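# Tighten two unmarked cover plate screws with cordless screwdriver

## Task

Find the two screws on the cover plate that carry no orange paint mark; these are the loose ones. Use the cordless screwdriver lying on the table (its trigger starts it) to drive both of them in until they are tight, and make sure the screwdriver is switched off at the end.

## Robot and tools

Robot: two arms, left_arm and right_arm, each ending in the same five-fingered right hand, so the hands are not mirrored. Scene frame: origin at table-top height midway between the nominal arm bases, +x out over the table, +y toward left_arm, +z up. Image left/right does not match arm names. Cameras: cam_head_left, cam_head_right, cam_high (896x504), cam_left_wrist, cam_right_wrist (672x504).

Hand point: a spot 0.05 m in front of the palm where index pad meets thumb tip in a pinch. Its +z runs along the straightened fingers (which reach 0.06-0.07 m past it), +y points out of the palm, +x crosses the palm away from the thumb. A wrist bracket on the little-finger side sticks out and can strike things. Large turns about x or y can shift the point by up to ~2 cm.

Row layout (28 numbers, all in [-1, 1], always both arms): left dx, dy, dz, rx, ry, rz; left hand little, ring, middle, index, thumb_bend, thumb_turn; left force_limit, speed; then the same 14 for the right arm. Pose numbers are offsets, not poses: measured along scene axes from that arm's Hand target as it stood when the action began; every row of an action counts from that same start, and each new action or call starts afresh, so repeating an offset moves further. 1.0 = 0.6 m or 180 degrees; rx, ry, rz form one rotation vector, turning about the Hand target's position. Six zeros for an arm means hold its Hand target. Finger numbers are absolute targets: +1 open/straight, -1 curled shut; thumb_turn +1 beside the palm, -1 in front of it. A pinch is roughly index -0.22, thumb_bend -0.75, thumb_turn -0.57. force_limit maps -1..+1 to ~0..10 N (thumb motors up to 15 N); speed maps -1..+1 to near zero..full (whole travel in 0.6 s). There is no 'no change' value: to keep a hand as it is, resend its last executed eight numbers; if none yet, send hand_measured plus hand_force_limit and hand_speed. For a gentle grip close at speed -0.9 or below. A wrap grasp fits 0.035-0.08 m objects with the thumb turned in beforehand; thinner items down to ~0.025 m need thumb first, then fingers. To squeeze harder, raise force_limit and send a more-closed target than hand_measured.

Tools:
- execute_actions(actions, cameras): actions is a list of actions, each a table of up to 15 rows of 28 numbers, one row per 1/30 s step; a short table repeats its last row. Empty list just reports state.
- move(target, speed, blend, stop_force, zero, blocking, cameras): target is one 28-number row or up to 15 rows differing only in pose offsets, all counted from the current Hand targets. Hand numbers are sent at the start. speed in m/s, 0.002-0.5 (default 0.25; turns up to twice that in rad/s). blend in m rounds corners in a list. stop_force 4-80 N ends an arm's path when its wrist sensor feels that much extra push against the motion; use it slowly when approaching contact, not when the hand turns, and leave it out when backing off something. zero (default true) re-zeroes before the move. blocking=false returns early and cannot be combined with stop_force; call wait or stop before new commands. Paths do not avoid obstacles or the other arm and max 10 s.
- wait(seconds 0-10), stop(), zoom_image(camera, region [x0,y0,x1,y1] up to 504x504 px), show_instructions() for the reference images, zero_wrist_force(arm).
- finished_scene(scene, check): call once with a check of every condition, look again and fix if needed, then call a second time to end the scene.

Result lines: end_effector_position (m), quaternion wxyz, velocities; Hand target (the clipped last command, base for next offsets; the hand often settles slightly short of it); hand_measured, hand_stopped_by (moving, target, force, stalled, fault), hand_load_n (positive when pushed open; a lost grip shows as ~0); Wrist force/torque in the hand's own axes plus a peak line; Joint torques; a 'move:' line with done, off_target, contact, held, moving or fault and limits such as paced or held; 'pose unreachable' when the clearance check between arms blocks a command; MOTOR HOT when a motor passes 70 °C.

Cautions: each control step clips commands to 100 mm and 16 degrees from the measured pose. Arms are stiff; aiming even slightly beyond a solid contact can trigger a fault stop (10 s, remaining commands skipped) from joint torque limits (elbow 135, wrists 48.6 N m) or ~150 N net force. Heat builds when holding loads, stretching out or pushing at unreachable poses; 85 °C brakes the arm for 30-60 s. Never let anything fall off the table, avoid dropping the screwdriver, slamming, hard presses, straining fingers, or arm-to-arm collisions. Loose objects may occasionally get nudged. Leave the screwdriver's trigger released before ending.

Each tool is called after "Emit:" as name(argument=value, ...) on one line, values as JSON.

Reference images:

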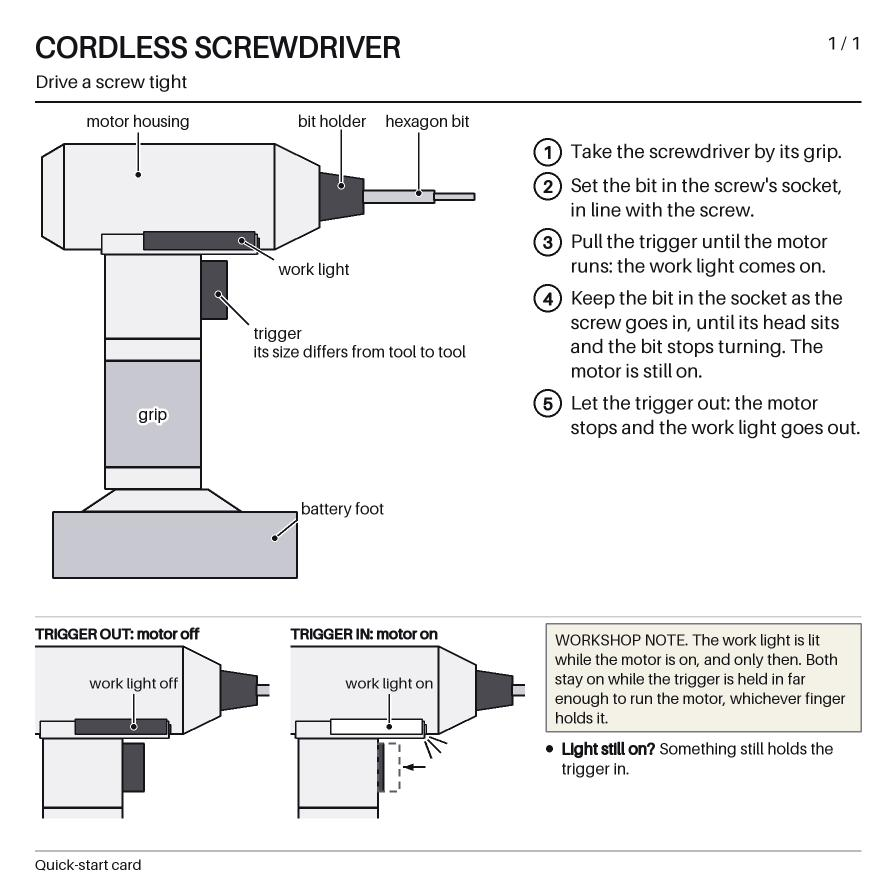

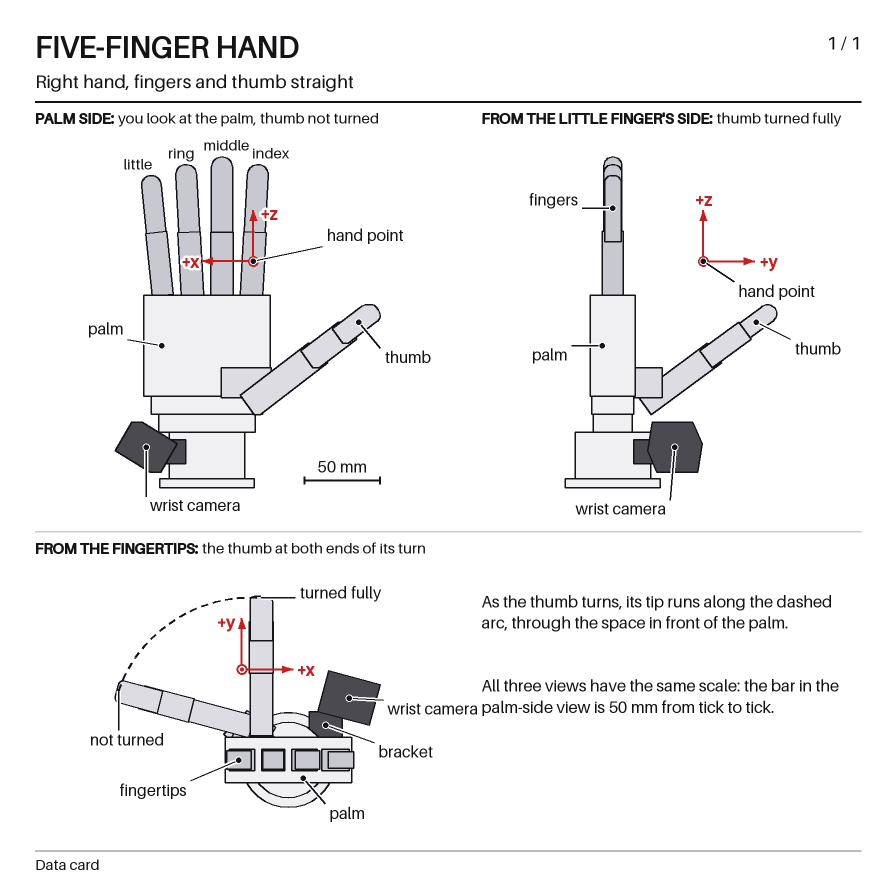

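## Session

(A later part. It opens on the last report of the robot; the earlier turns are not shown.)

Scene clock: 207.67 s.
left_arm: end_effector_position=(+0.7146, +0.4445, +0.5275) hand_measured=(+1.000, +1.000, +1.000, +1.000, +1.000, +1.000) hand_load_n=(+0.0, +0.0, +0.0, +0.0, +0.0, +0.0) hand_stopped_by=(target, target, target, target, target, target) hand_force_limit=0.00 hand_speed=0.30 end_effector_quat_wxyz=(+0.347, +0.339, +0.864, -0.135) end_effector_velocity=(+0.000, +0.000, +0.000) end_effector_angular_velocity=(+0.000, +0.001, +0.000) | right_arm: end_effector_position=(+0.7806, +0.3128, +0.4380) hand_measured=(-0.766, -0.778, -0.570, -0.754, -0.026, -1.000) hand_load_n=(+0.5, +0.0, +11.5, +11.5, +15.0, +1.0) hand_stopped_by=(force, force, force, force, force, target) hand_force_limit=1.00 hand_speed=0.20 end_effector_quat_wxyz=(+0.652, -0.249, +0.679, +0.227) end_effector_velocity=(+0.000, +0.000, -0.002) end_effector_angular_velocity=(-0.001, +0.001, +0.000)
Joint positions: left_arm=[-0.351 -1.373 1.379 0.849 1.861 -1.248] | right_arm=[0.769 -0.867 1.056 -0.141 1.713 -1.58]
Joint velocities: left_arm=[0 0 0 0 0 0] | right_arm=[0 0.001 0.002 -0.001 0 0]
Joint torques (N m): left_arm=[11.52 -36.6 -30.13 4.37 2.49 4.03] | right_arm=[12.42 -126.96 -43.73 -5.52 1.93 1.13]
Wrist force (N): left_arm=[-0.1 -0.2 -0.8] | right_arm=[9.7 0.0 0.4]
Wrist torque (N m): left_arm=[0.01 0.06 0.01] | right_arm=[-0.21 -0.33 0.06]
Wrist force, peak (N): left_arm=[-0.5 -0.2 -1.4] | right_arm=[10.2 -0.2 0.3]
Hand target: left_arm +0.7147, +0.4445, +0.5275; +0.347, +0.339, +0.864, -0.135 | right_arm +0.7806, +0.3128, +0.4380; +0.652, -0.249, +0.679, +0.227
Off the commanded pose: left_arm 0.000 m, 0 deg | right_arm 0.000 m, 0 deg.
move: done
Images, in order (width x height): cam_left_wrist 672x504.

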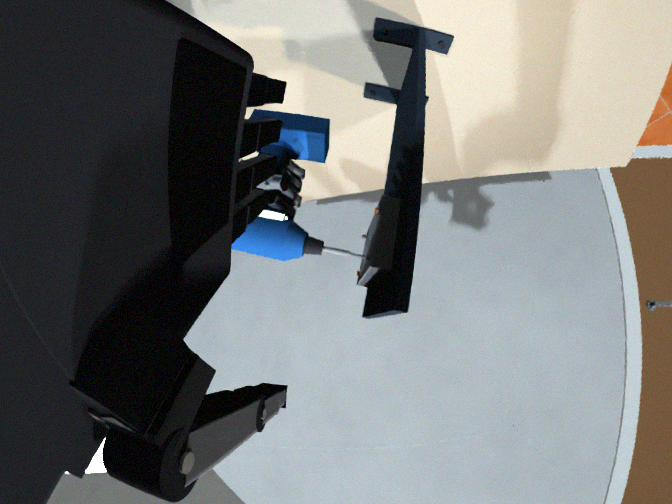

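Emit:
move(target=[0,0,0,0,0,0,1,1,1,1,1,1,0,0.3,0.0075,0.011,0,0,0,0,-1,-1,-0.97,-0.95,-0.97,-1,1,0.2], speed=0.006, stop_force=8, cameras=["cam_left_wrist"])

Emit:
zoom_image(camera="cam_left_wrist", region=[345, 236, 373, 264])

Scene clock: 209.13 s.
left_arm: end_effector_position=(+0.7147, +0.4445, +0.5275) hand_measured=(+1.000, +1.000, +1.000, +1.000, +1.000, +1.000) hand_load_n=(+0.0, +0.0, +0.0, +0.0, +0.0, +0.0) hand_stopped_by=(target, target, target, target, target, target) hand_force_limit=0.00 hand_speed=0.30 end_effector_quat_wxyz=(+0.347, +0.339, +0.864, -0.135) end_effector_velocity=(+0.000, +0.000, +0.000) end_effector_angular_velocity=(+0.000, +0.000, +0.001) | right_arm: end_effector_position=(+0.7815, +0.3142, +0.4380) hand_measured=(-0.766, -0.778, -0.570, -0.754, -0.026, -1.000) hand_load_n=(+0.0, +0.0, +11.0, +11.5, +15.0, +1.0) hand_stopped_by=(force, force, force, force, force, target) hand_force_limit=1.00 hand_speed=0.20 end_effector_quat_wxyz=(+0.652, -0.249, +0.679, +0.227) end_effector_velocity=(+0.000, +0.000, +0.001) end_effector_angular_velocity=(+0.001, -0.001, +0.000)
Joint positions: left_arm=[-0.351 -1.373 1.379 0.849 1.861 -1.248] | right_arm=[0.77 -0.864 1.051 -0.139 1.713 -1.58]
Joint velocities: left_arm=[-0.001 0 0 0 -0.001 -0.001] | right_arm=[0 -0.001 0 0 0 0]
Joint torques (N m): left_arm=[9.81 -33.95 -34.45 4.06 2.16 3.76] | right_arm=[-1.54 -128.79 -46.37 -6.64 -0.6 1.33]
Wrist force (N): left_arm=[-0.4 -0.5 -0.5] | right_arm=[10.4 -1.4 -5.3]
Wrist torque (N m): left_arm=[-0.05 0.09 -0.02] | right_arm=[-0.15 -0.56 0.13]
Wrist force, peak (N): left_arm=[-0.5 -0.4 -1.2] | right_arm=[10.7 -3.4 -12.3]
Hand target: left_arm +0.7147, +0.4445, +0.5275; +0.347, +0.339, +0.864, -0.135 | right_arm +0.7815, +0.3142, +0.4380; +0.652, -0.249, +0.679, +0.227
Off the commanded pose: left_arm 0.000 m, 0 deg | right_arm 0.006 m, 0 deg.
move: contact (right_arm)
Images, in order (width x height): cam_left_wrist 672x504.

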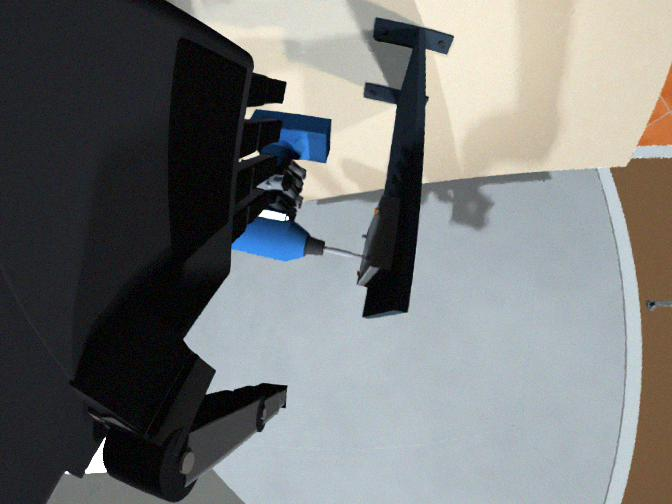

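Scaled by 18.000 from the camera's 672x504 image, which has a finer 960x720 frame.

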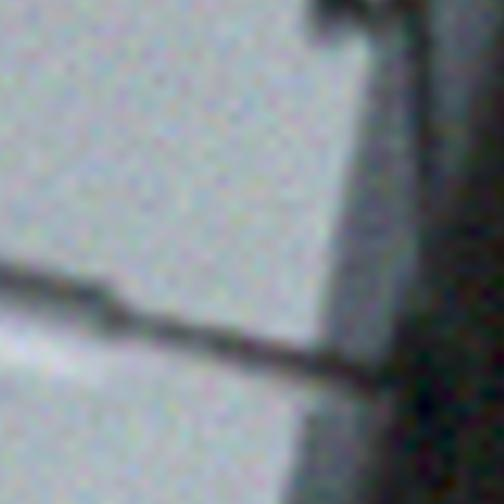

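Emit:
move(target=[[0,0,0,0,0,0,1,1,1,1,1,1,0,0.3,-0.00168,-0.00127,0.00025,0,0,0,-1,-1,-0.97,-0.95,-0.97,-1,1,0.2],[0,0,0,0,0,0,1,1,1,1,1,1,0,0.3,0.00303,0.0056,0.00025,0,0,0,-1,-1,-0.97,-0.95,-0.97,-1,1,0.2]], speed=[0.01, 0.006], stop_force=7, zero=false, cameras=[])

Emit:
move(target=[[0,0,0,0,0,0,1,1,1,1,1,1,0,0.3,-0.00113,-0.00165,-0.0005,0,0,0,-1,-1,-0.97,-0.95,-0.97,-1,1,0.2],[0,0,0,0,0,0,1,1,1,1,1,1,0,0.3,0.0036,0.0052,-0.0005,0,0,0,-1,-1,-0.97,-0.95,-0.97,-1,1,0.2]], speed=[0.01, 0.006], stop_force=7, zero=false, cameras=[])

Emit:
move(target=[[0,0,0,0,0,0,1,1,1,1,1,1,0,0.3,-0.00154,-0.00136,0.0005,0,0,0,-1,-1,-0.97,-0.95,-0.97,-1,1,0.2],[0,0,0,0,0,0,1,1,1,1,1,1,0,0.3,0.00316,0.0055,0.0005,0,0,0,-1,-1,-0.97,-0.95,-0.97,-1,1,0.2]], speed=[0.01, 0.006], stop_force=7, zero=false, cameras=["cam_left_wrist"])

Emit:
zoom_image(camera="cam_left_wrist", region=[345, 236, 373, 264])

Scene clock: 210.67 s.
left_arm: end_effector_position=(+0.7147, +0.4445, +0.5275) hand_measured=(+1.000, +1.000, +1.000, +1.000, +1.000, +1.000) hand_load_n=(+0.0, +0.0, +0.0, +0.0, +0.0, +0.0) hand_stopped_by=(target, target, target, target, target, target) hand_force_limit=0.00 hand_speed=0.30 end_effector_quat_wxyz=(+0.347, +0.339, +0.864, -0.135) end_effector_velocity=(+0.000, +0.001, +0.000) end_effector_angular_velocity=(+0.001, +0.000, +0.002) | right_arm: end_effector_position=(+0.7812, +0.3144, +0.4382) hand_measured=(-0.766, -0.778, -0.570, -0.754, -0.026, -1.000) hand_load_n=(+0.0, +0.0, +11.0, +11.5, +15.5, +1.0) hand_stopped_by=(force, force, force, force, force, target) hand_force_limit=1.00 hand_speed=0.20 end_effector_quat_wxyz=(+0.652, -0.249, +0.679, +0.227) end_effector_velocity=(+0.000, +0.000, -0.002) end_effector_angular_velocity=(-0.003, +0.003, +0.000)
Joint positions: left_arm=[-0.351 -1.373 1.379 0.849 1.861 -1.248] | right_arm=[0.77 -0.864 1.051 -0.139 1.714 -1.58]
Joint velocities: left_arm=[0.001 0 0 0 -0.001 0] | right_arm=[0 0.001 0 0.002 0 0]
Joint torques (N m): left_arm=[7.49 -32.77 -35.89 3.49 1.68 4.23] | right_arm=[-8.14 -128.5 -45.99 -6.68 -0.33 1.32]
Wrist force (N): left_arm=[-0.4 0.0 -0.5] | right_arm=[10.4 -1.2 -4.6]
Wrist torque (N m): left_arm=[0.03 0.09 0.00] | right_arm=[-0.15 -0.53 0.11]
Wrist force, peak (N): left_arm=[-0.1 -0.3 -1.1] | right_arm=[10.5 -3.1 -12.0]
Hand target: left_arm +0.7147, +0.4445, +0.5275; +0.347, +0.339, +0.864, -0.135 | right_arm +0.7813, +0.3144, +0.4383; +0.652, -0.249, +0.679, +0.227
Off the commanded pose: left_arm 0.000 m, 0 deg | right_arm 0.004 m, 0 deg.
move: contact (right_arm); path passed 1 of 2 targets
No camera images: "cameras" was empty.

Scene clock: 211.77 s.
left_arm: end_effector_position=(+0.7147, +0.4445, +0.5275) hand_measured=(+1.000, +1.000, +1.000, +1.000, +1.000, +1.000) hand_load_n=(+0.0, +0.0, +0.0, +0.0, +0.0, +0.0) hand_stopped_by=(target, target, target, target, target, target) hand_force_limit=0.00 hand_speed=0.30 end_effector_quat_wxyz=(+0.347, +0.339, +0.864, -0.135) end_effector_velocity=(+0.000, -0.001, +0.000) end_effector_angular_velocity=(+0.000, +0.000, -0.001) | right_arm: end_effector_position=(+0.7814, +0.3144, +0.4380) hand_measured=(-0.766, -0.778, -0.570, -0.754, -0.026, -1.000) hand_load_n=(+0.0, +0.0, +11.5, +11.5, +15.0, +0.5) hand_stopped_by=(force, force, force, force, force, target) hand_force_limit=1.00 hand_speed=0.20 end_effector_quat_wxyz=(+0.652, -0.249, +0.679, +0.227) end_effector_velocity=(-0.001, +0.000, +0.002) end_effector_angular_velocity=(+0.001, -0.001, +0.000)
Joint positions: left_arm=[-0.351 -1.373 1.379 0.849 1.861 -1.248] | right_arm=[0.77 -0.864 1.051 -0.139 1.714 -1.58]
Joint velocities: left_arm=[-0.001 0 0 0 0 0] | right_arm=[0 -0.002 0 0 0 0]
Joint torques (N m): left_arm=[5.68 -31.83 -38.49 2.32 1.43 3.79] | right_arm=[-0.94 -128.06 -45.84 -6.94 -1.06 1.19]
Wrist force (N): left_arm=[-0.4 -0.4 -0.4] | right_arm=[10.5 -0.9 -5.0]
Wrist torque (N m): left_arm=[-0.05 0.08 -0.02] | right_arm=[-0.08 -0.56 0.14]
Wrist force, peak (N): left_arm=[-0.3 -0.3 -1.1] | right_arm=[10.8 -3.5 -12.9]
Hand target: left_arm +0.7147, +0.4445, +0.5275; +0.347, +0.339, +0.864, -0.135 | right_arm +0.7814, +0.3143, +0.4381; +0.652, -0.249, +0.679, +0.227
Off the commanded pose: left_arm 0.000 m, 0 deg | right_arm 0.004 m, 0 deg.
move: contact (right_arm); path passed 1 of 2 targets
No camera images: "cameras" was empty.

Scene clock: 212.87 s.
left_arm: end_effector_position=(+0.7147, +0.4445, +0.5275) hand_measured=(+1.000, +1.000, +1.000, +1.000, +1.000, +1.000) hand_load_n=(+0.0, +0.0, +0.0, +0.0, -0.5, +0.0) hand_stopped_by=(target, target, target, target, target, target) hand_force_limit=0.00 hand_speed=0.30 end_effector_quat_wxyz=(+0.347, +0.339, +0.864, -0.135) end_effector_velocity=(+0.000, +0.000, +0.000) end_effector_angular_velocity=(+0.000, +0.001, +0.001) | right_arm: end_effector_position=(+0.7811, +0.3146, +0.4384) hand_measured=(-0.766, -0.778, -0.570, -0.754, -0.026, -1.000) hand_load_n=(+0.0, +0.0, +11.5, +11.5, +15.0, +1.0) hand_stopped_by=(force, force, force, force, force, target) hand_force_limit=1.00 hand_speed=0.20 end_effector_quat_wxyz=(+0.652, -0.249, +0.679, +0.227) end_effector_velocity=(+0.000, +0.000, +0.001) end_effector_angular_velocity=(+0.001, -0.001, +0.000)
Joint positions: left_arm=[-0.351 -1.373 1.379 0.849 1.861 -1.248] | right_arm=[0.77 -0.864 1.05 -0.139 1.714 -1.58]
Joint velocities: left_arm=[0 0 0 0.001 -0.001 -0.001] | right_arm=[0 -0.001 0 0 0 0]
Joint torques (N m): left_arm=[6.91 -35.95 -39.99 1.8 0.73 3.62] | right_arm=[-6.21 -128.07 -46.13 -7 -0.6 1.43]
Wrist force (N): left_arm=[-0.3 -0.3 -0.9] | right_arm=[10.5 -1.1 -4.9]
Wrist torque (N m): left_arm=[0.01 0.09 -0.01] | right_arm=[-0.12 -0.56 0.13]
Wrist force, peak (N): left_arm=[-0.2 -0.2 -1.2] | right_arm=[10.9 -3.3 -12.5]
Hand target: left_arm +0.7147, +0.4445, +0.5275; +0.347, +0.339, +0.864, -0.135 | right_arm +0.7812, +0.3145, +0.4384; +0.652, -0.249, +0.679, +0.227
Off the commanded pose: left_arm 0.000 m, 0 deg | right_arm 0.004 m, 0 deg.
move: contact (right_arm); path passed 1 of 2 targets
Images, in order (width x height): cam_left_wrist 672x504.

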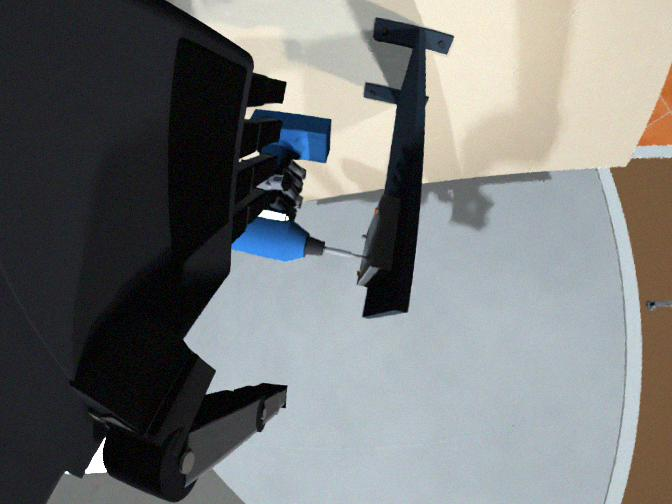

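Scaled by 18.000 from the camera's 672x504 image, which has a finer 960x720 frame.

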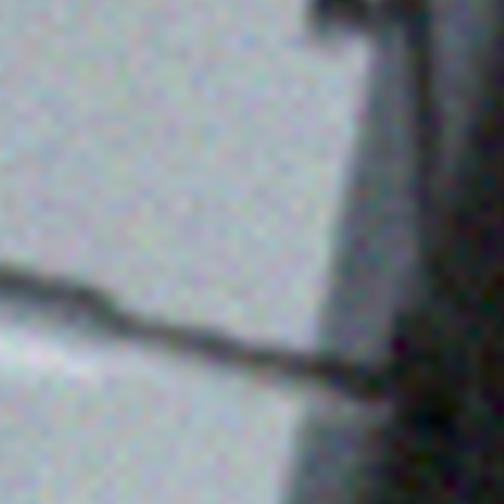

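Emit:
move(target=[[0,0,0,0,0,0,1,1,1,1,1,1,0,0.3,-0.00113,-0.00165,-0.00067,0,0,0,-1,-1,-0.97,-0.95,-0.97,-1,1,0.2],[0,0,0,0,0,0,1,1,1,1,1,1,0,0.3,0.0036,0.0052,-0.00067,0,0,0,-1,-1,-0.97,-0.95,-0.97,-1,1,0.2]], speed=[0.01, 0.006], stop_force=6, zero=false, cameras=[])

Emit:
move(target=[[0,0,0,0,0,0,1,1,1,1,1,1,0,0.3,-0.00072,-0.00194,0,0,0,0,-1,-1,-0.97,-0.95,-0.97,-1,1,0.2],[0,0,0,0,0,0,1,1,1,1,1,1,0,0.3,0.004,0.0049,0,0,0,0,-1,-1,-0.97,-0.95,-0.97,-1,1,0.2]], speed=[0.01, 0.006], stop_force=6, zero=false, cameras=[])

Emit:
move(target=[[0,0,0,0,0,0,1,1,1,1,1,1,0,0.3,-0.00072,-0.00194,-0.00033,0,0,0,-1,-1,-0.97,-0.95,-0.97,-1,1,0.2],[0,0,0,0,0,0,1,1,1,1,1,1,0,0.3,0.004,0.0049,-0.00033,0,0,0,-1,-1,-0.97,-0.95,-0.97,-1,1,0.2]], speed=[0.01, 0.006], stop_force=6, zero=false, cameras=[])

Emit:
move(target=[[0,0,0,0,0,0,1,1,1,1,1,1,0,0.3,-0.00154,-0.00136,-0.00042,0,0,0,-1,-1,-0.97,-0.95,-0.97,-1,1,0.2],[0,0,0,0,0,0,1,1,1,1,1,1,0,0.3,0.00316,0.0055,-0.00042,0,0,0,-1,-1,-0.97,-0.95,-0.97,-1,1,0.2]], speed=[0.01, 0.006], stop_force=6, zero=false, cameras=["cam_left_wrist"])

Emit:
zoom_image(camera="cam_left_wrist", region=[345, 236, 373, 264])

Scene clock: 217.97 s.
left_arm: end_effector_position=(+0.7147, +0.4445, +0.5275) hand_measured=(+1.000, +1.000, +1.000, +1.000, +1.000, +1.000) hand_load_n=(+0.0, +0.0, +0.0, +0.0, +0.0, -0.5) hand_stopped_by=(target, target, target, target, target, target) hand_force_limit=0.00 hand_speed=0.30 end_effector_quat_wxyz=(+0.347, +0.339, +0.864, -0.135) end_effector_velocity=(+0.000, -0.001, +0.000) end_effector_angular_velocity=(+0.000, -0.001, -0.002) | right_arm: end_effector_position=(+0.7813, +0.3144, +0.4381) hand_measured=(-0.766, -0.778, -0.570, -0.754, -0.026, -1.000) hand_load_n=(+0.0, +0.0, +11.5, +11.5, +15.0, +1.0) hand_stopped_by=(force, force, force, force, force, target) hand_force_limit=1.00 hand_speed=0.20 end_effector_quat_wxyz=(+0.652, -0.249, +0.679, +0.227) end_effector_velocity=(+0.000, +0.000, -0.001) end_effector_angular_velocity=(-0.001, +0.001, +0.000)
Joint positions: left_arm=[-0.351 -1.373 1.379 0.849 1.861 -1.248] | right_arm=[0.77 -0.864 1.051 -0.14 1.714 -1.58]
Joint velocities: left_arm=[-0.001 -0.001 0 0 0 0.001] | right_arm=[0 0.001 0 0 0 0]
Joint torques (N m): left_arm=[5.45 -34.34 -49.98 -0.98 -0.05 3.66] | right_arm=[-3.82 -128.06 -45.68 -6.81 -0.84 -0.24]
Wrist force (N): left_arm=[-0.2 0.0 -0.9] | right_arm=[10.6 -0.9 -4.4]
Wrist torque (N m): left_arm=[0.05 0.07 0.01] | right_arm=[-0.12 -0.57 0.15]
Wrist force, peak (N): left_arm=[-0.2 -0.4 -1.2] | right_arm=[10.9 -3.1 -12.2]
Hand target: left_arm +0.7147, +0.4445, +0.5275; +0.347, +0.339, +0.864, -0.135 | right_arm +0.7813, +0.3144, +0.4381; +0.652, -0.249, +0.679, +0.227
Off the commanded pose: left_arm 0.000 m, 0 deg | right_arm 0.004 m, 0 deg.
move: contact (right_arm); path passed 1 of 2 targets
No camera images: "cameras" was empty.

Scene clock: 219.07 s.
left_arm: end_effector_position=(+0.7147, +0.4445, +0.5275) hand_measured=(+1.000, +1.000, +1.000, +1.000, +1.000, +1.000) hand_load_n=(+0.0, +0.0, +0.0, +0.0, +0.0, +0.0) hand_stopped_by=(target, target, target, target, target, target) hand_force_limit=0.00 hand_speed=0.30 end_effector_quat_wxyz=(+0.347, +0.339, +0.864, -0.135) end_effector_velocity=(+0.000, +0.000, +0.000) end_effector_angular_velocity=(+0.000, +0.000, +0.000) | right_arm: end_effector_position=(+0.7817, +0.3142, +0.4382) hand_measured=(-0.766, -0.778, -0.570, -0.754, -0.026, -1.000) hand_load_n=(+0.0, +0.0, +11.0, +11.5, +15.0, +0.5) hand_stopped_by=(force, force, force, force, force, target) hand_force_limit=1.00 hand_speed=0.20 end_effector_quat_wxyz=(+0.652, -0.249, +0.679, +0.227) end_effector_velocity=(+0.000, +0.000, -0.001) end_effector_angular_velocity=(-0.001, +0.001, +0.000)
Joint positions: left_arm=[-0.351 -1.373 1.379 0.849 1.861 -1.248] | right_arm=[0.77 -0.864 1.051 -0.14 1.713 -1.58]
Joint velocities: left_arm=[0.001 0 0 0 0.001 0] | right_arm=[0 0 0 0.001 0 0]
Joint torques (N m): left_arm=[6.41 -32.23 -47.89 -1.47 0.37 3.59] | right_arm=[-0.51 -128.59 -45.9 -6.93 -0.95 -0.42]
Wrist force (N): left_arm=[-0.1 -0.4 -0.4] | right_arm=[10.2 -1.5 -4.9]
Wrist torque (N m): left_arm=[-0.05 0.05 -0.01] | right_arm=[-0.18 -0.50 0.10]
Wrist force, peak (N): left_arm=[-0.3 -0.2 -1.1] | right_arm=[10.7 -2.9 -12.7]
Hand target: left_arm +0.7147, +0.4445, +0.5275; +0.347, +0.339, +0.864, -0.135 | right_arm +0.7817, +0.3142, +0.4382; +0.652, -0.249, +0.679, +0.227
Off the commanded pose: left_arm 0.000 m, 0 deg | right_arm 0.004 m, 0 deg.
move: contact (right_arm); path passed 1 of 2 targets
No camera images: "cameras" was empty.

Scene clock: 220.17 s.
left_arm: end_effector_position=(+0.7147, +0.4445, +0.5275) hand_measured=(+1.000, +1.000, +1.000, +1.000, +1.000, +1.000) hand_load_n=(+0.0, +0.0, +0.0, +0.0, +0.0, +0.0) hand_stopped_by=(target, target, target, target, target, target) hand_force_limit=0.00 hand_speed=0.30 end_effector_quat_wxyz=(+0.347, +0.339, +0.864, -0.135) end_effector_velocity=(+0.000, +0.000, +0.000) end_effector_angular_velocity=(+0.000, -0.001, +0.000) | right_arm: end_effector_position=(+0.7820, +0.3140, +0.4381) hand_measured=(-0.766, -0.778, -0.570, -0.754, -0.026, -1.000) hand_load_n=(+0.0, +0.0, +11.5, +11.5, +15.0, +1.0) hand_stopped_by=(force, force, force, force, force, target) hand_force_limit=1.00 hand_speed=0.20 end_effector_quat_wxyz=(+0.652, -0.249, +0.679, +0.227) end_effector_velocity=(+0.000, +0.000, +0.001) end_effector_angular_velocity=(+0.000, +0.000, +0.000)
Joint positions: left_arm=[-0.351 -1.373 1.379 0.849 1.861 -1.248] | right_arm=[0.769 -0.864 1.051 -0.14 1.713 -1.58]
Joint velocities: left_arm=[0 -0.001 0 0 0 0] | right_arm=[0 -0.001 0 0 0 0]
Joint torques (N m): left_arm=[4.41 -35.5 -48.94 -1.37 0.57 3.79] | right_arm=[0 -128.77 -46.49 -7.02 -0.89 -0.65]
Wrist force (N): left_arm=[-0.1 -0.6 -0.9] | right_arm=[10.7 -1.7 -5.9]
Wrist torque (N m): left_arm=[-0.04 0.04 -0.01] | right_arm=[-0.15 -0.60 0.14]
Wrist force, peak (N): left_arm=[-0.6 -0.5 -1.3] | right_arm=[11.0 -3.4 -13.6]
Hand target: left_arm +0.7147, +0.4445, +0.5275; +0.347, +0.339, +0.864, -0.135 | right_arm +0.7820, +0.3140, +0.4381; +0.652, -0.249, +0.679, +0.227
Off the commanded pose: left_arm 0.000 m, 0 deg | right_arm 0.004 m, 0 deg.
move: contact (right_arm); path passed 1 of 2 targets
No camera images: "cameras" was empty.

Scene clock: 221.23 s.
left_arm: end_effector_position=(+0.7147, +0.4445, +0.5275) hand_measured=(+1.000, +1.000, +1.000, +1.000, +1.000, +1.000) hand_load_n=(+0.0, +0.0, +0.0, +0.0, +0.0, +0.0) hand_stopped_by=(target, target, target, target, target, target) hand_force_limit=0.00 hand_speed=0.30 end_effector_quat_wxyz=(+0.347, +0.339, +0.864, -0.135) end_effector_velocity=(+0.000, +0.000, +0.000) end_effector_angular_velocity=(+0.000, -0.001, +0.001) | right_arm: end_effector_position=(+0.7817, +0.3141, +0.4379) hand_measured=(-0.766, -0.778, -0.570, -0.754, -0.026, -1.000) hand_load_n=(+0.0, +0.0, +11.5, +11.5, +15.5, +1.0) hand_stopped_by=(force, force, force, force, force, target) hand_force_limit=1.00 hand_speed=0.20 end_effector_quat_wxyz=(+0.652, -0.249, +0.679, +0.227) end_effector_velocity=(+0.000, +0.000, -0.002) end_effector_angular_velocity=(-0.002, +0.001, +0.000)
Joint positions: left_arm=[-0.351 -1.373 1.379 0.849 1.861 -1.248] | right_arm=[0.769 -0.864 1.051 -0.141 1.713 -1.58]
Joint velocities: left_arm=[0 0 0 -0.001 0 0] | right_arm=[0 0.001 0 0.001 0 0]
Joint torques (N m): left_arm=[3.51 -32.08 -48.57 -1.64 0.36 4.04] | right_arm=[-3.52 -128.14 -45.72 -6.8 -0.54 -0.29]
Wrist force (N): left_arm=[-0.3 0.0 -0.7] | right_arm=[10.3 -1.1 -5.1]
Wrist torque (N m): left_arm=[0.04 0.07 0.01] | right_arm=[-0.11 -0.49 0.11]
Wrist force, peak (N): left_arm=[-0.5 -0.9 -0.9] | right_arm=[10.9 -2.6 -12.3]
Hand target: left_arm +0.7147, +0.4445, +0.5275; +0.347, +0.339, +0.864, -0.135 | right_arm +0.7818, +0.3141, +0.4379; +0.652, -0.249, +0.679, +0.227
Off the commanded pose: left_arm 0.000 m, 0 deg | right_arm 0.004 m, 0 deg.
move: contact (right_arm); path passed 1 of 2 targets
Images, in order (width x height): cam_left_wrist 672x504.

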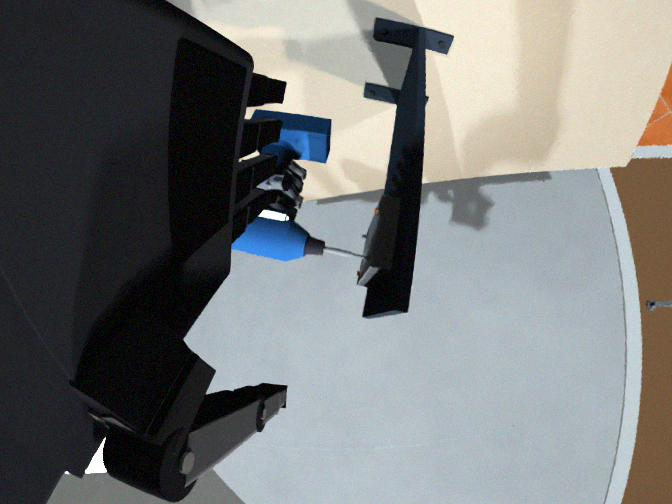

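Scaled by 18.000 from the camera's 672x504 image, which has a finer 960x720 frame.

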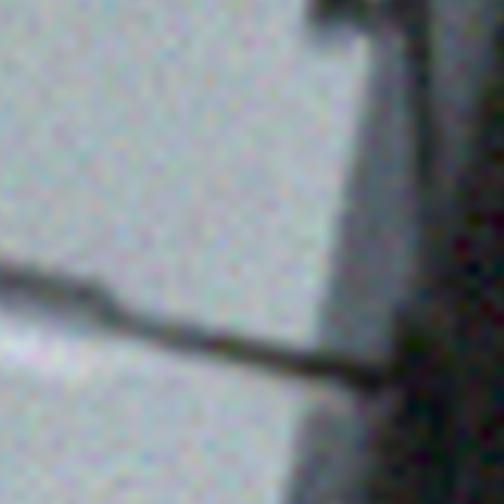

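Emit:
move(target=[0,0,0,0,0,0,1,1,1,1,1,1,0,0.3,-0.00566,-0.00824,0,0,0,0,-1,-1,-0.97,-0.95,-0.97,-1,1,0.2], speed=0.03, cameras=["cam_left_wrist","cam_high"])

Emit:
zoom_image(camera="cam_left_wrist", region=[320, 225, 370, 275])

Emit:
zoom_image(camera="cam_left_wrist", region=[345, 236, 373, 264])

Scene clock: 222.83 s.
left_arm: end_effector_position=(+0.7147, +0.4445, +0.5275) hand_measured=(+1.000, +1.000, +1.000, +1.000, +1.000, +1.000) hand_load_n=(+0.0, +0.0, +0.0, +0.0, +0.0, +0.0) hand_stopped_by=(target, target, target, target, target, target) hand_force_limit=0.00 hand_speed=0.30 end_effector_quat_wxyz=(+0.347, +0.339, +0.864, -0.135) end_effector_velocity=(+0.001, +0.000, -0.001) end_effector_angular_velocity=(+0.001, +0.001, +0.000) | right_arm: end_effector_position=(+0.7783, +0.3091, +0.4380) hand_measured=(-0.766, -0.778, -0.570, -0.754, -0.026, -1.000) hand_load_n=(+0.0, +0.0, +11.5, +11.0, +15.5, +1.0) hand_stopped_by=(force, force, force, force, force, target) hand_force_limit=1.00 hand_speed=0.20 end_effector_quat_wxyz=(+0.652, -0.249, +0.679, +0.227) end_effector_velocity=(+0.001, +0.000, +0.001) end_effector_angular_velocity=(+0.001, -0.001, +0.000)
Joint positions: left_arm=[-0.351 -1.373 1.379 0.849 1.861 -1.248] | right_arm=[0.769 -0.875 1.071 -0.149 1.712 -1.58]
Joint velocities: left_arm=[0.001 0.002 0 0 0 0.001] | right_arm=[0 0.001 -0.002 0 0 0]
Joint torques (N m): left_arm=[3.19 -36.53 -48.91 -1.11 0.31 3.62] | right_arm=[-12.02 -108.24 -55.71 -3.63 -1.14 -1.1]
Wrist force (N): left_arm=[-0.5 0.2 -0.6] | right_arm=[9.7 0.1 0.5]
Wrist torque (N m): left_arm=[0.06 0.10 -0.01] | right_arm=[-0.18 -0.33 0.06]
Wrist force, peak (N): left_arm=[-0.6 -0.6 -1.1] | right_arm=[10.4 -0.9 -4.6]
Hand target: left_arm +0.7147, +0.4445, +0.5275; +0.347, +0.339, +0.864, -0.135 | right_arm +0.7784, +0.3092, +0.4379; +0.652, -0.249, +0.679, +0.227
Off the commanded pose: left_arm 0.000 m, 0 deg | right_arm 0.000 m, 0 deg.
move: done
Images, in order (width x height): cam_high 896x504, cam_left_wrist 672x504.

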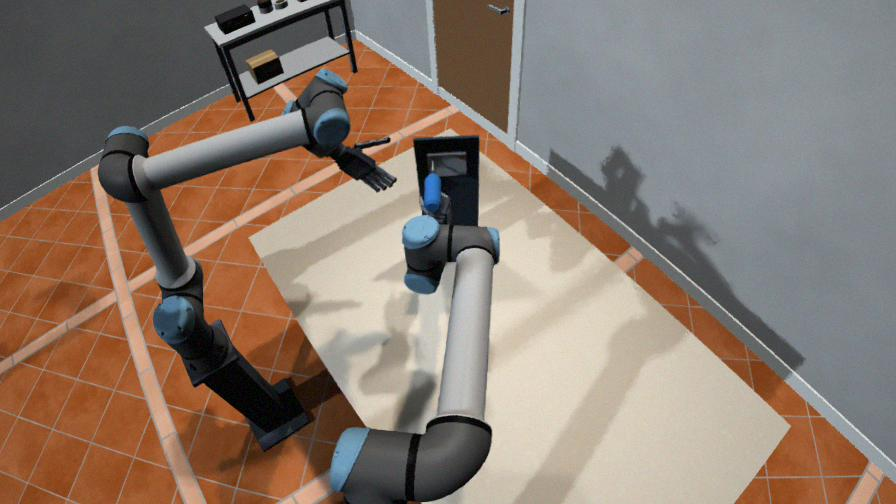

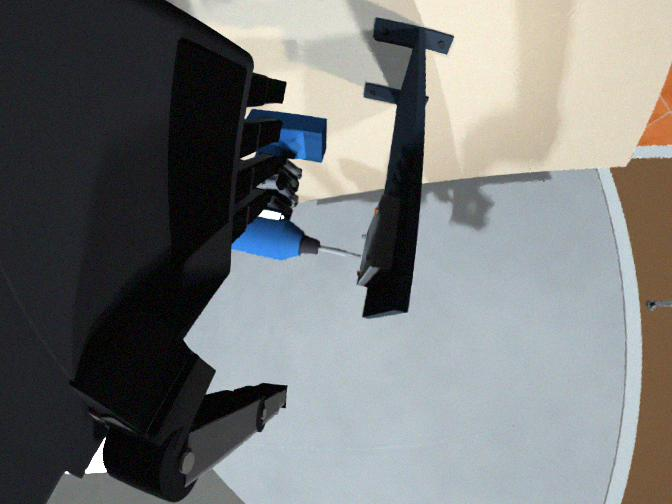

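Scaled by 10.080 from the camera's 672x504 image, which has a finer 960x720 frame.

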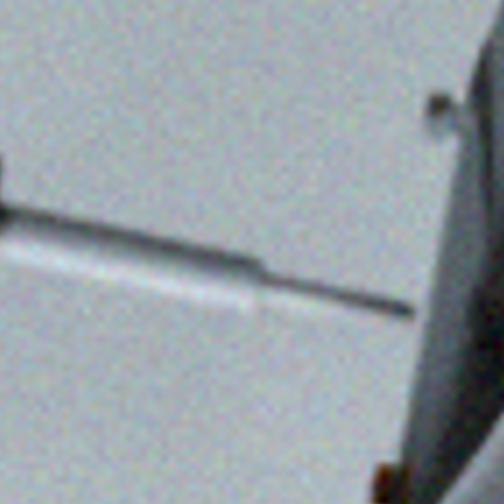

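Scaled by 18.000 from the camera's 672x504 image, which has a finer 960x720 frame.

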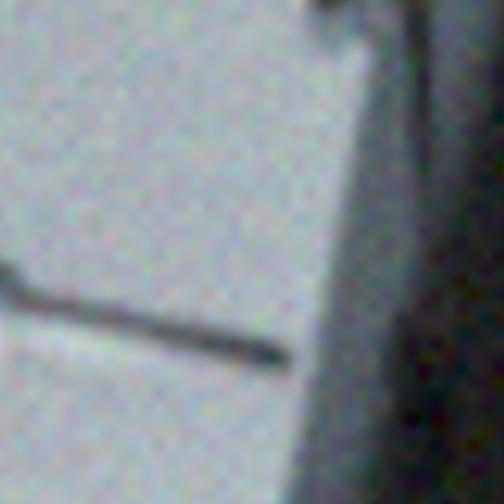

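Emit:
execute_actions(actions=[])

Emit:
zoom_image(camera="cam_high", region=[415, 145, 480, 185])

Emit:
zoom_image(camera="cam_left_wrist", region=[350, 195, 420, 295])

Scene clock: 223.23 s.
left_arm: end_effector_position=(+0.7147, +0.4445, +0.5275) hand_measured=(+1.000, +1.000, +1.000, +1.000, +1.000, +1.000) hand_load_n=(+0.0, +0.0, +0.0, +0.0, +0.0, +0.0) hand_stopped_by=(target, target, target, target, target, target) hand_force_limit=0.00 hand_speed=0.30 end_effector_quat_wxyz=(+0.347, +0.339, +0.864, -0.135) end_effector_velocity=(+0.000, +0.000, +0.000) end_effector_angular_velocity=(+0.000, +0.000, +0.000) | right_arm: end_effector_position=(+0.7784, +0.3091, +0.4380) hand_measured=(-0.766, -0.778, -0.570, -0.754, -0.026, -1.000) hand_load_n=(-0.5, +0.0, +11.0, +11.5, +15.5, +1.0) hand_stopped_by=(force, force, force, force, force, target) hand_force_limit=1.00 hand_speed=0.20 end_effector_quat_wxyz=(+0.652, -0.249, +0.679, +0.227) end_effector_velocity=(+0.000, +0.000, -0.002) end_effector_angular_velocity=(-0.001, +0.002, +0.000)
Joint positions: left_arm=[-0.351 -1.373 1.379 0.849 1.861 -1.248] | right_arm=[0.769 -0.875 1.071 -0.149 1.712 -1.58]
Joint velocities: left_arm=[0 0 0 0 0 0.001] | right_arm=[0 0.001 0 0.001 0 0]
Joint torques (N m): left_arm=[4.49 -34.29 -50.06 -1.05 0.21 3.5] | right_arm=[-9.37 -109.04 -56.35 -2.39 -0.41 -1.26]
Wrist force (N): left_arm=[-0.2 -0.3 -0.6] | right_arm=[9.4 -0.1 0.4]
Wrist torque (N m): left_arm=[-0.01 0.05 0.00] | right_arm=[-0.21 -0.27 0.03]
Wrist force, peak (N): left_arm=[-0.6 -0.5 -0.9] | right_arm=[10.3 0.1 0.4]
Hand target: left_arm +0.7147, +0.4445, +0.5275; +0.347, +0.339, +0.864, -0.135 | right_arm +0.7784, +0.3092, +0.4379; +0.652, -0.249, +0.679, +0.227
Off the commanded pose: left_arm 0.000 m, 0 deg | right_arm 0.000 m, 0 deg.

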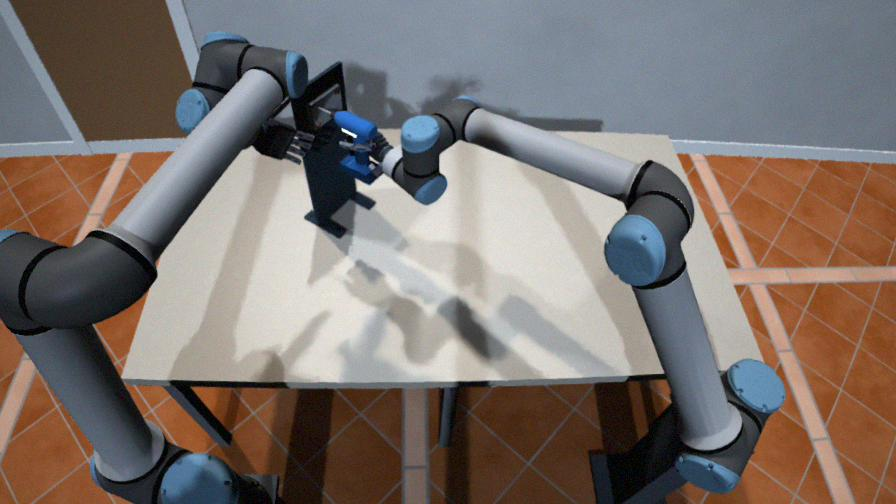

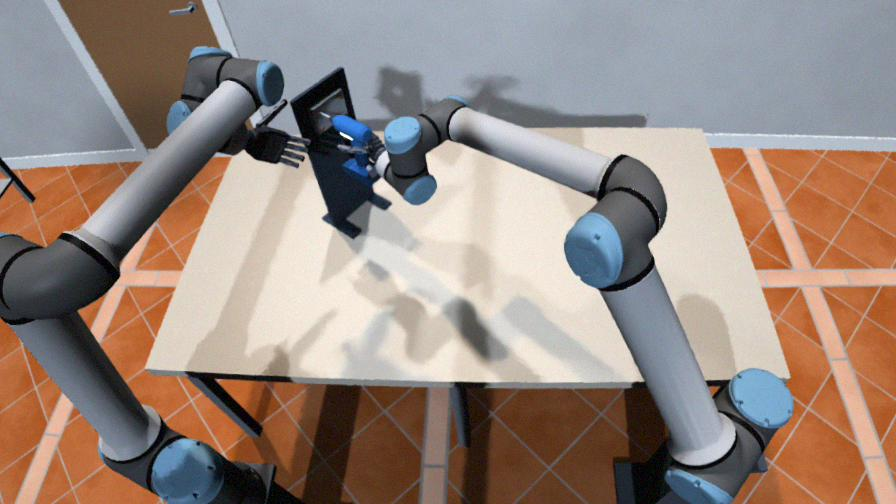

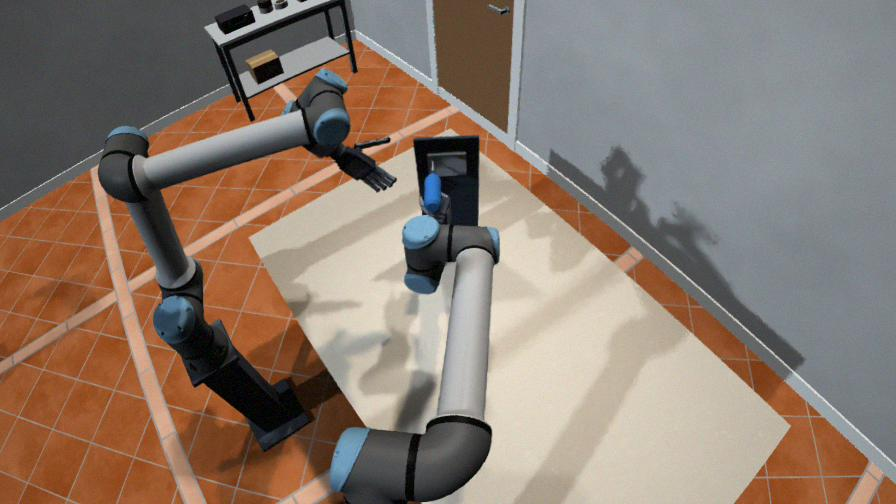

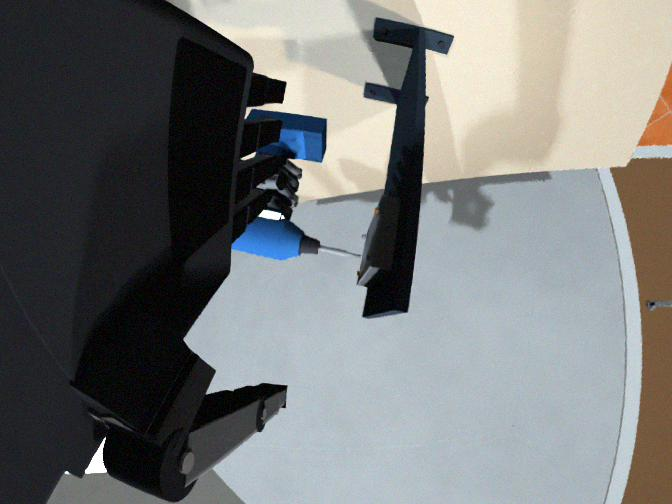

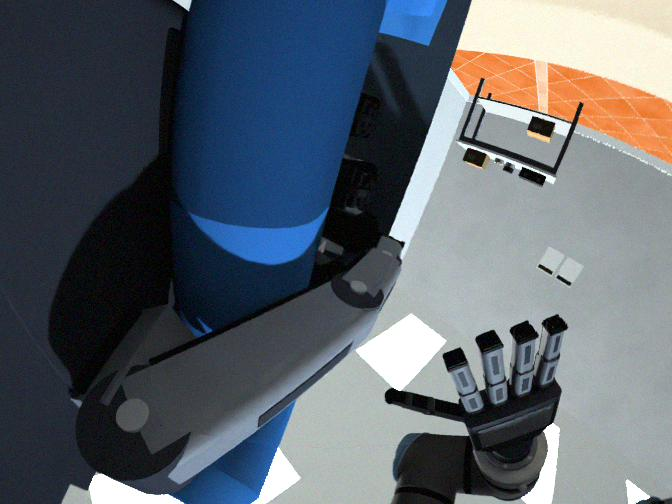

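Scaled by 7.754.

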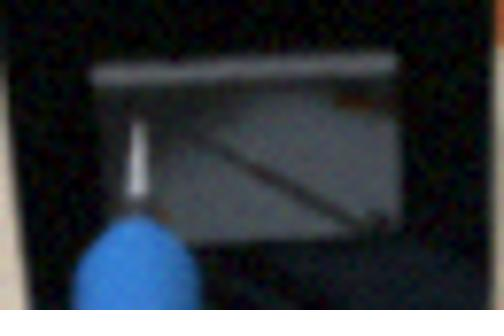

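Scaled by 5.040 from the camera's 672x504 image, which has a finer 960x720 frame.

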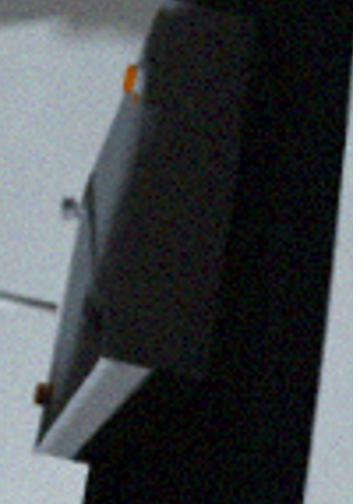

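Emit:
zoom_image(camera="cam_left_wrist", region=[352, 242, 380, 270])

Emit:
zoom_image(camera="cam_left_wrist", region=[350, 220, 378, 248])

Emit:
zoom_image(camera="cam_left_wrist", region=[346, 257, 374, 285])

Emit:
zoom_image(camera="cam_left_wrist", region=[362, 198, 390, 226])

Scaled by 18.000 from the camera's 672x504 image, which has a finer 960x720 frame.

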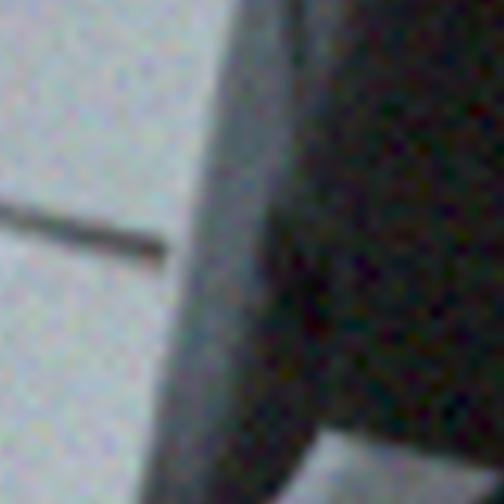

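Scaled by 18.000 from the camera's 672x504 image, which has a finer 960x720 frame.

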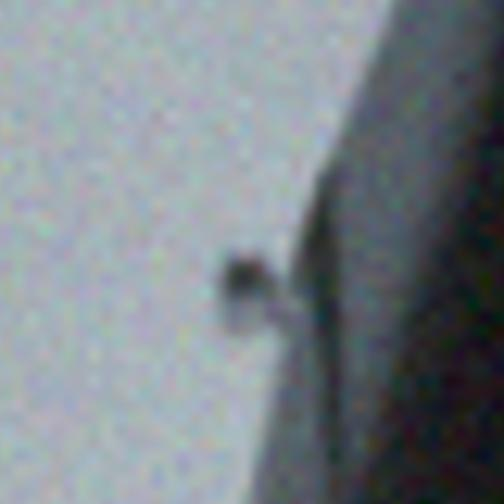

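Scaled by 18.000 from the camera's 672x504 image, which has a finer 960x720 frame.

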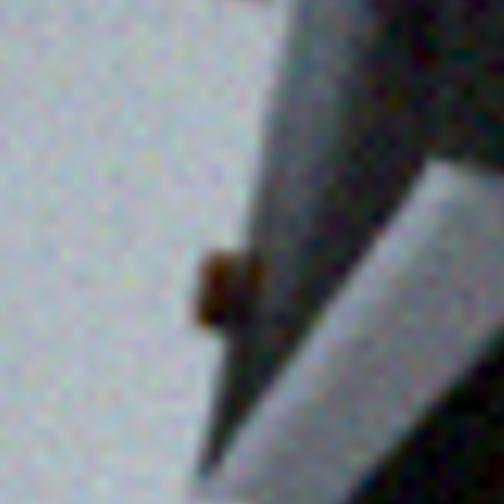

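Scaled by 18.000 from the camera's 672x504 image, which has a finer 960x720 frame.

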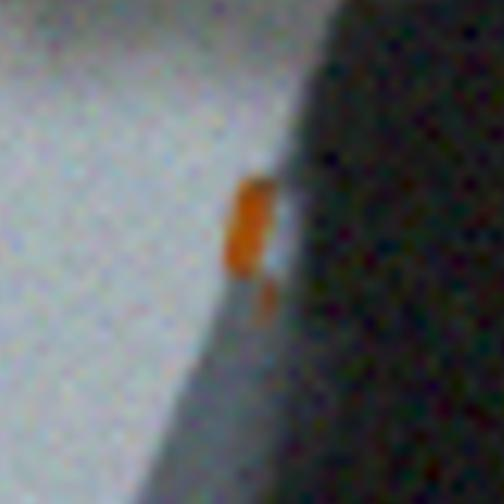

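Emit:
move(target=[[-0.0887,0.063,0.042,0,0,0,1,1,1,1,1,1,0,0.3,0,0,0,0,0,0,-1,-1,-0.97,-0.95,-0.97,-1,1,0.2],[-0.0287,0.053,0.132,0.09,0.1,0,1,1,1,1,1,1,0,0.3,0,0,0,0,0,0,-1,-1,-0.97,-0.95,-0.97,-1,1,0.2],[0.0708,-0.046,0.1545,0.1894,0.2032,0,1,1,1,1,1,1,0,0.3,0,0,0,0,0,0,-1,-1,-0.97,-0.95,-0.97,-1,1,0.2]], blend=[0.02,0.03,0], speed=0.2, cameras=["cam_left_wrist"])

Emit:
zoom_image(camera="cam_left_wrist", region=[330, 264, 358, 292])

Emit:
zoom_image(camera="cam_left_wrist", region=[320, 220, 420, 320])

Scene clock: 226.83 s.
left_arm: end_effector_position=(+0.7571, +0.4168, +0.6196) hand_measured=(+1.000, +1.000, +1.000, +1.000, +1.000, +1.000) hand_load_n=(+0.0, +0.0, +0.0, +0.0, +0.0, +0.0) hand_stopped_by=(target, target, target, target, target, target) hand_force_limit=0.00 hand_speed=0.30 end_effector_quat_wxyz=(-0.050, +0.366, +0.929, +0.022) end_effector_velocity=(+0.000, +0.001, +0.000) end_effector_angular_velocity=(+0.001, +0.000, +0.000) | right_arm: end_effector_position=(+0.7784, +0.3092, +0.4379) hand_measured=(-0.766, -0.778, -0.570, -0.754, -0.026, -1.000) hand_load_n=(+0.0, +0.0, +11.5, +11.5, +15.0, +1.0) hand_stopped_by=(force, force, force, force, force, target) hand_force_limit=1.00 hand_speed=0.20 end_effector_quat_wxyz=(+0.652, -0.249, +0.679, +0.227) end_effector_velocity=(+0.000, +0.000, +0.001) end_effector_angular_velocity=(+0.001, -0.001, +0.000)
Joint positions: left_arm=[-0.471 -0.785 0.309 2.15 1.533 -1.258] | right_arm=[0.769 -0.875 1.071 -0.148 1.712 -1.58]
Joint velocities: left_arm=[0.001 0 0 0 -0.001 0] | right_arm=[0 -0.001 0 0 0 0]
Joint torques (N m): left_arm=[6.53 -80.69 -38.35 4.85 -0.74 4.18] | right_arm=[11.95 -108.86 -50.28 -4.12 0.88 -1.15]
Wrist force (N): left_arm=[1.1 -1.1 -0.7] | right_arm=[10.2 -0.3 0.7]
Wrist torque (N m): left_arm=[-0.06 -0.24 0.17] | right_arm=[-0.27 -0.41 0.07]
Wrist force, peak (N): left_arm=[0.7 -0.7 -2.2] | right_arm=[10.2 0.0 0.5]
Hand target: left_arm +0.7571, +0.4168, +0.6196; -0.050, +0.366, +0.929, +0.022 | right_arm +0.7784, +0.3092, +0.4379; +0.652, -0.249, +0.679, +0.227
Off the commanded pose: left_arm 0.001 m, 0 deg | right_arm 0.000 m, 0 deg.
move: done
Images, in order (width x height): cam_left_wrist 672x504.

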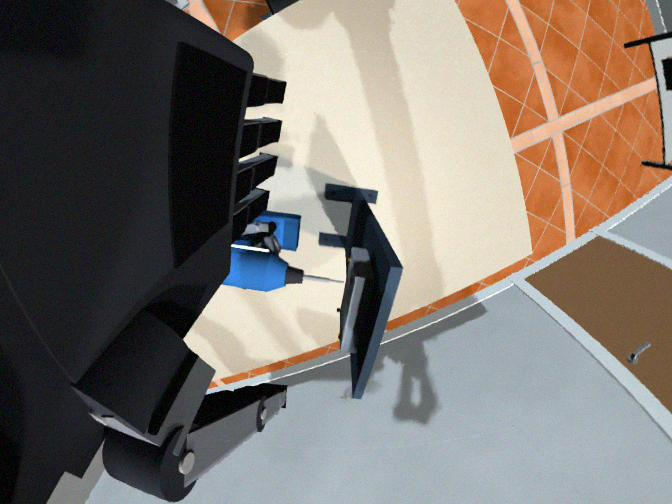

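Scaled by 18.000 from the camera's 672x504 image, which has a finer 960x720 frame.

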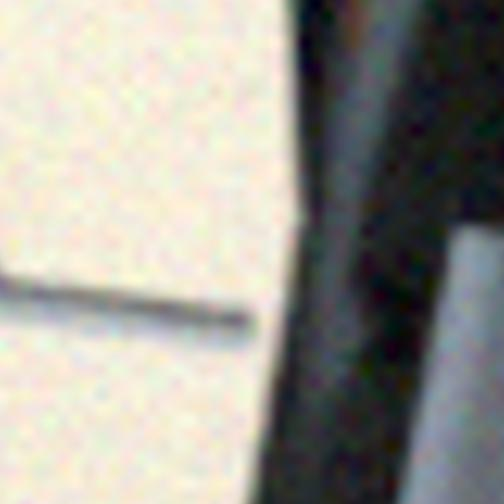

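Scaled by 5.040 from the camera's 672x504 image, which has a finer 960x720 frame.

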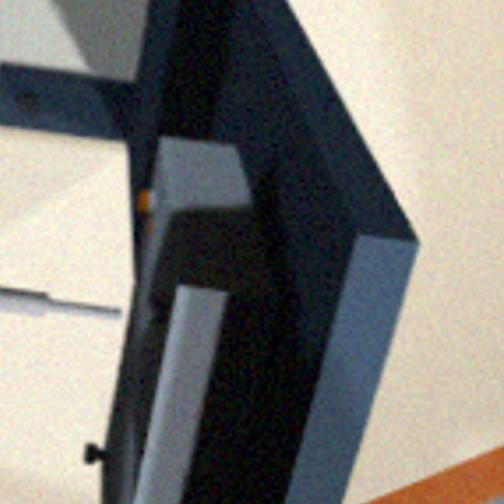

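Emit:
zoom_image(camera="cam_left_wrist", region=[338, 270, 356, 288])

Emit:
zoom_image(camera="cam_left_wrist", region=[330, 290, 358, 318])

Scaled by 28.000 from the camera's 672x504 image, which has a finer 960x720 frame.

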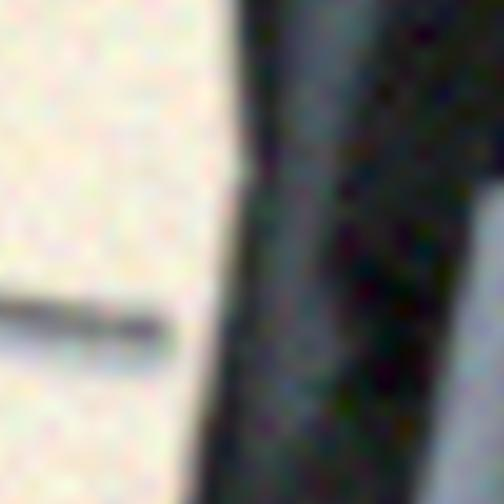

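Scaled by 18.000 from the camera's 672x504 image, which has a finer 960x720 frame.

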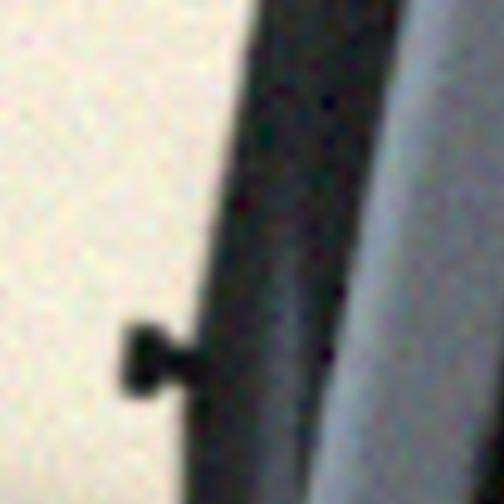

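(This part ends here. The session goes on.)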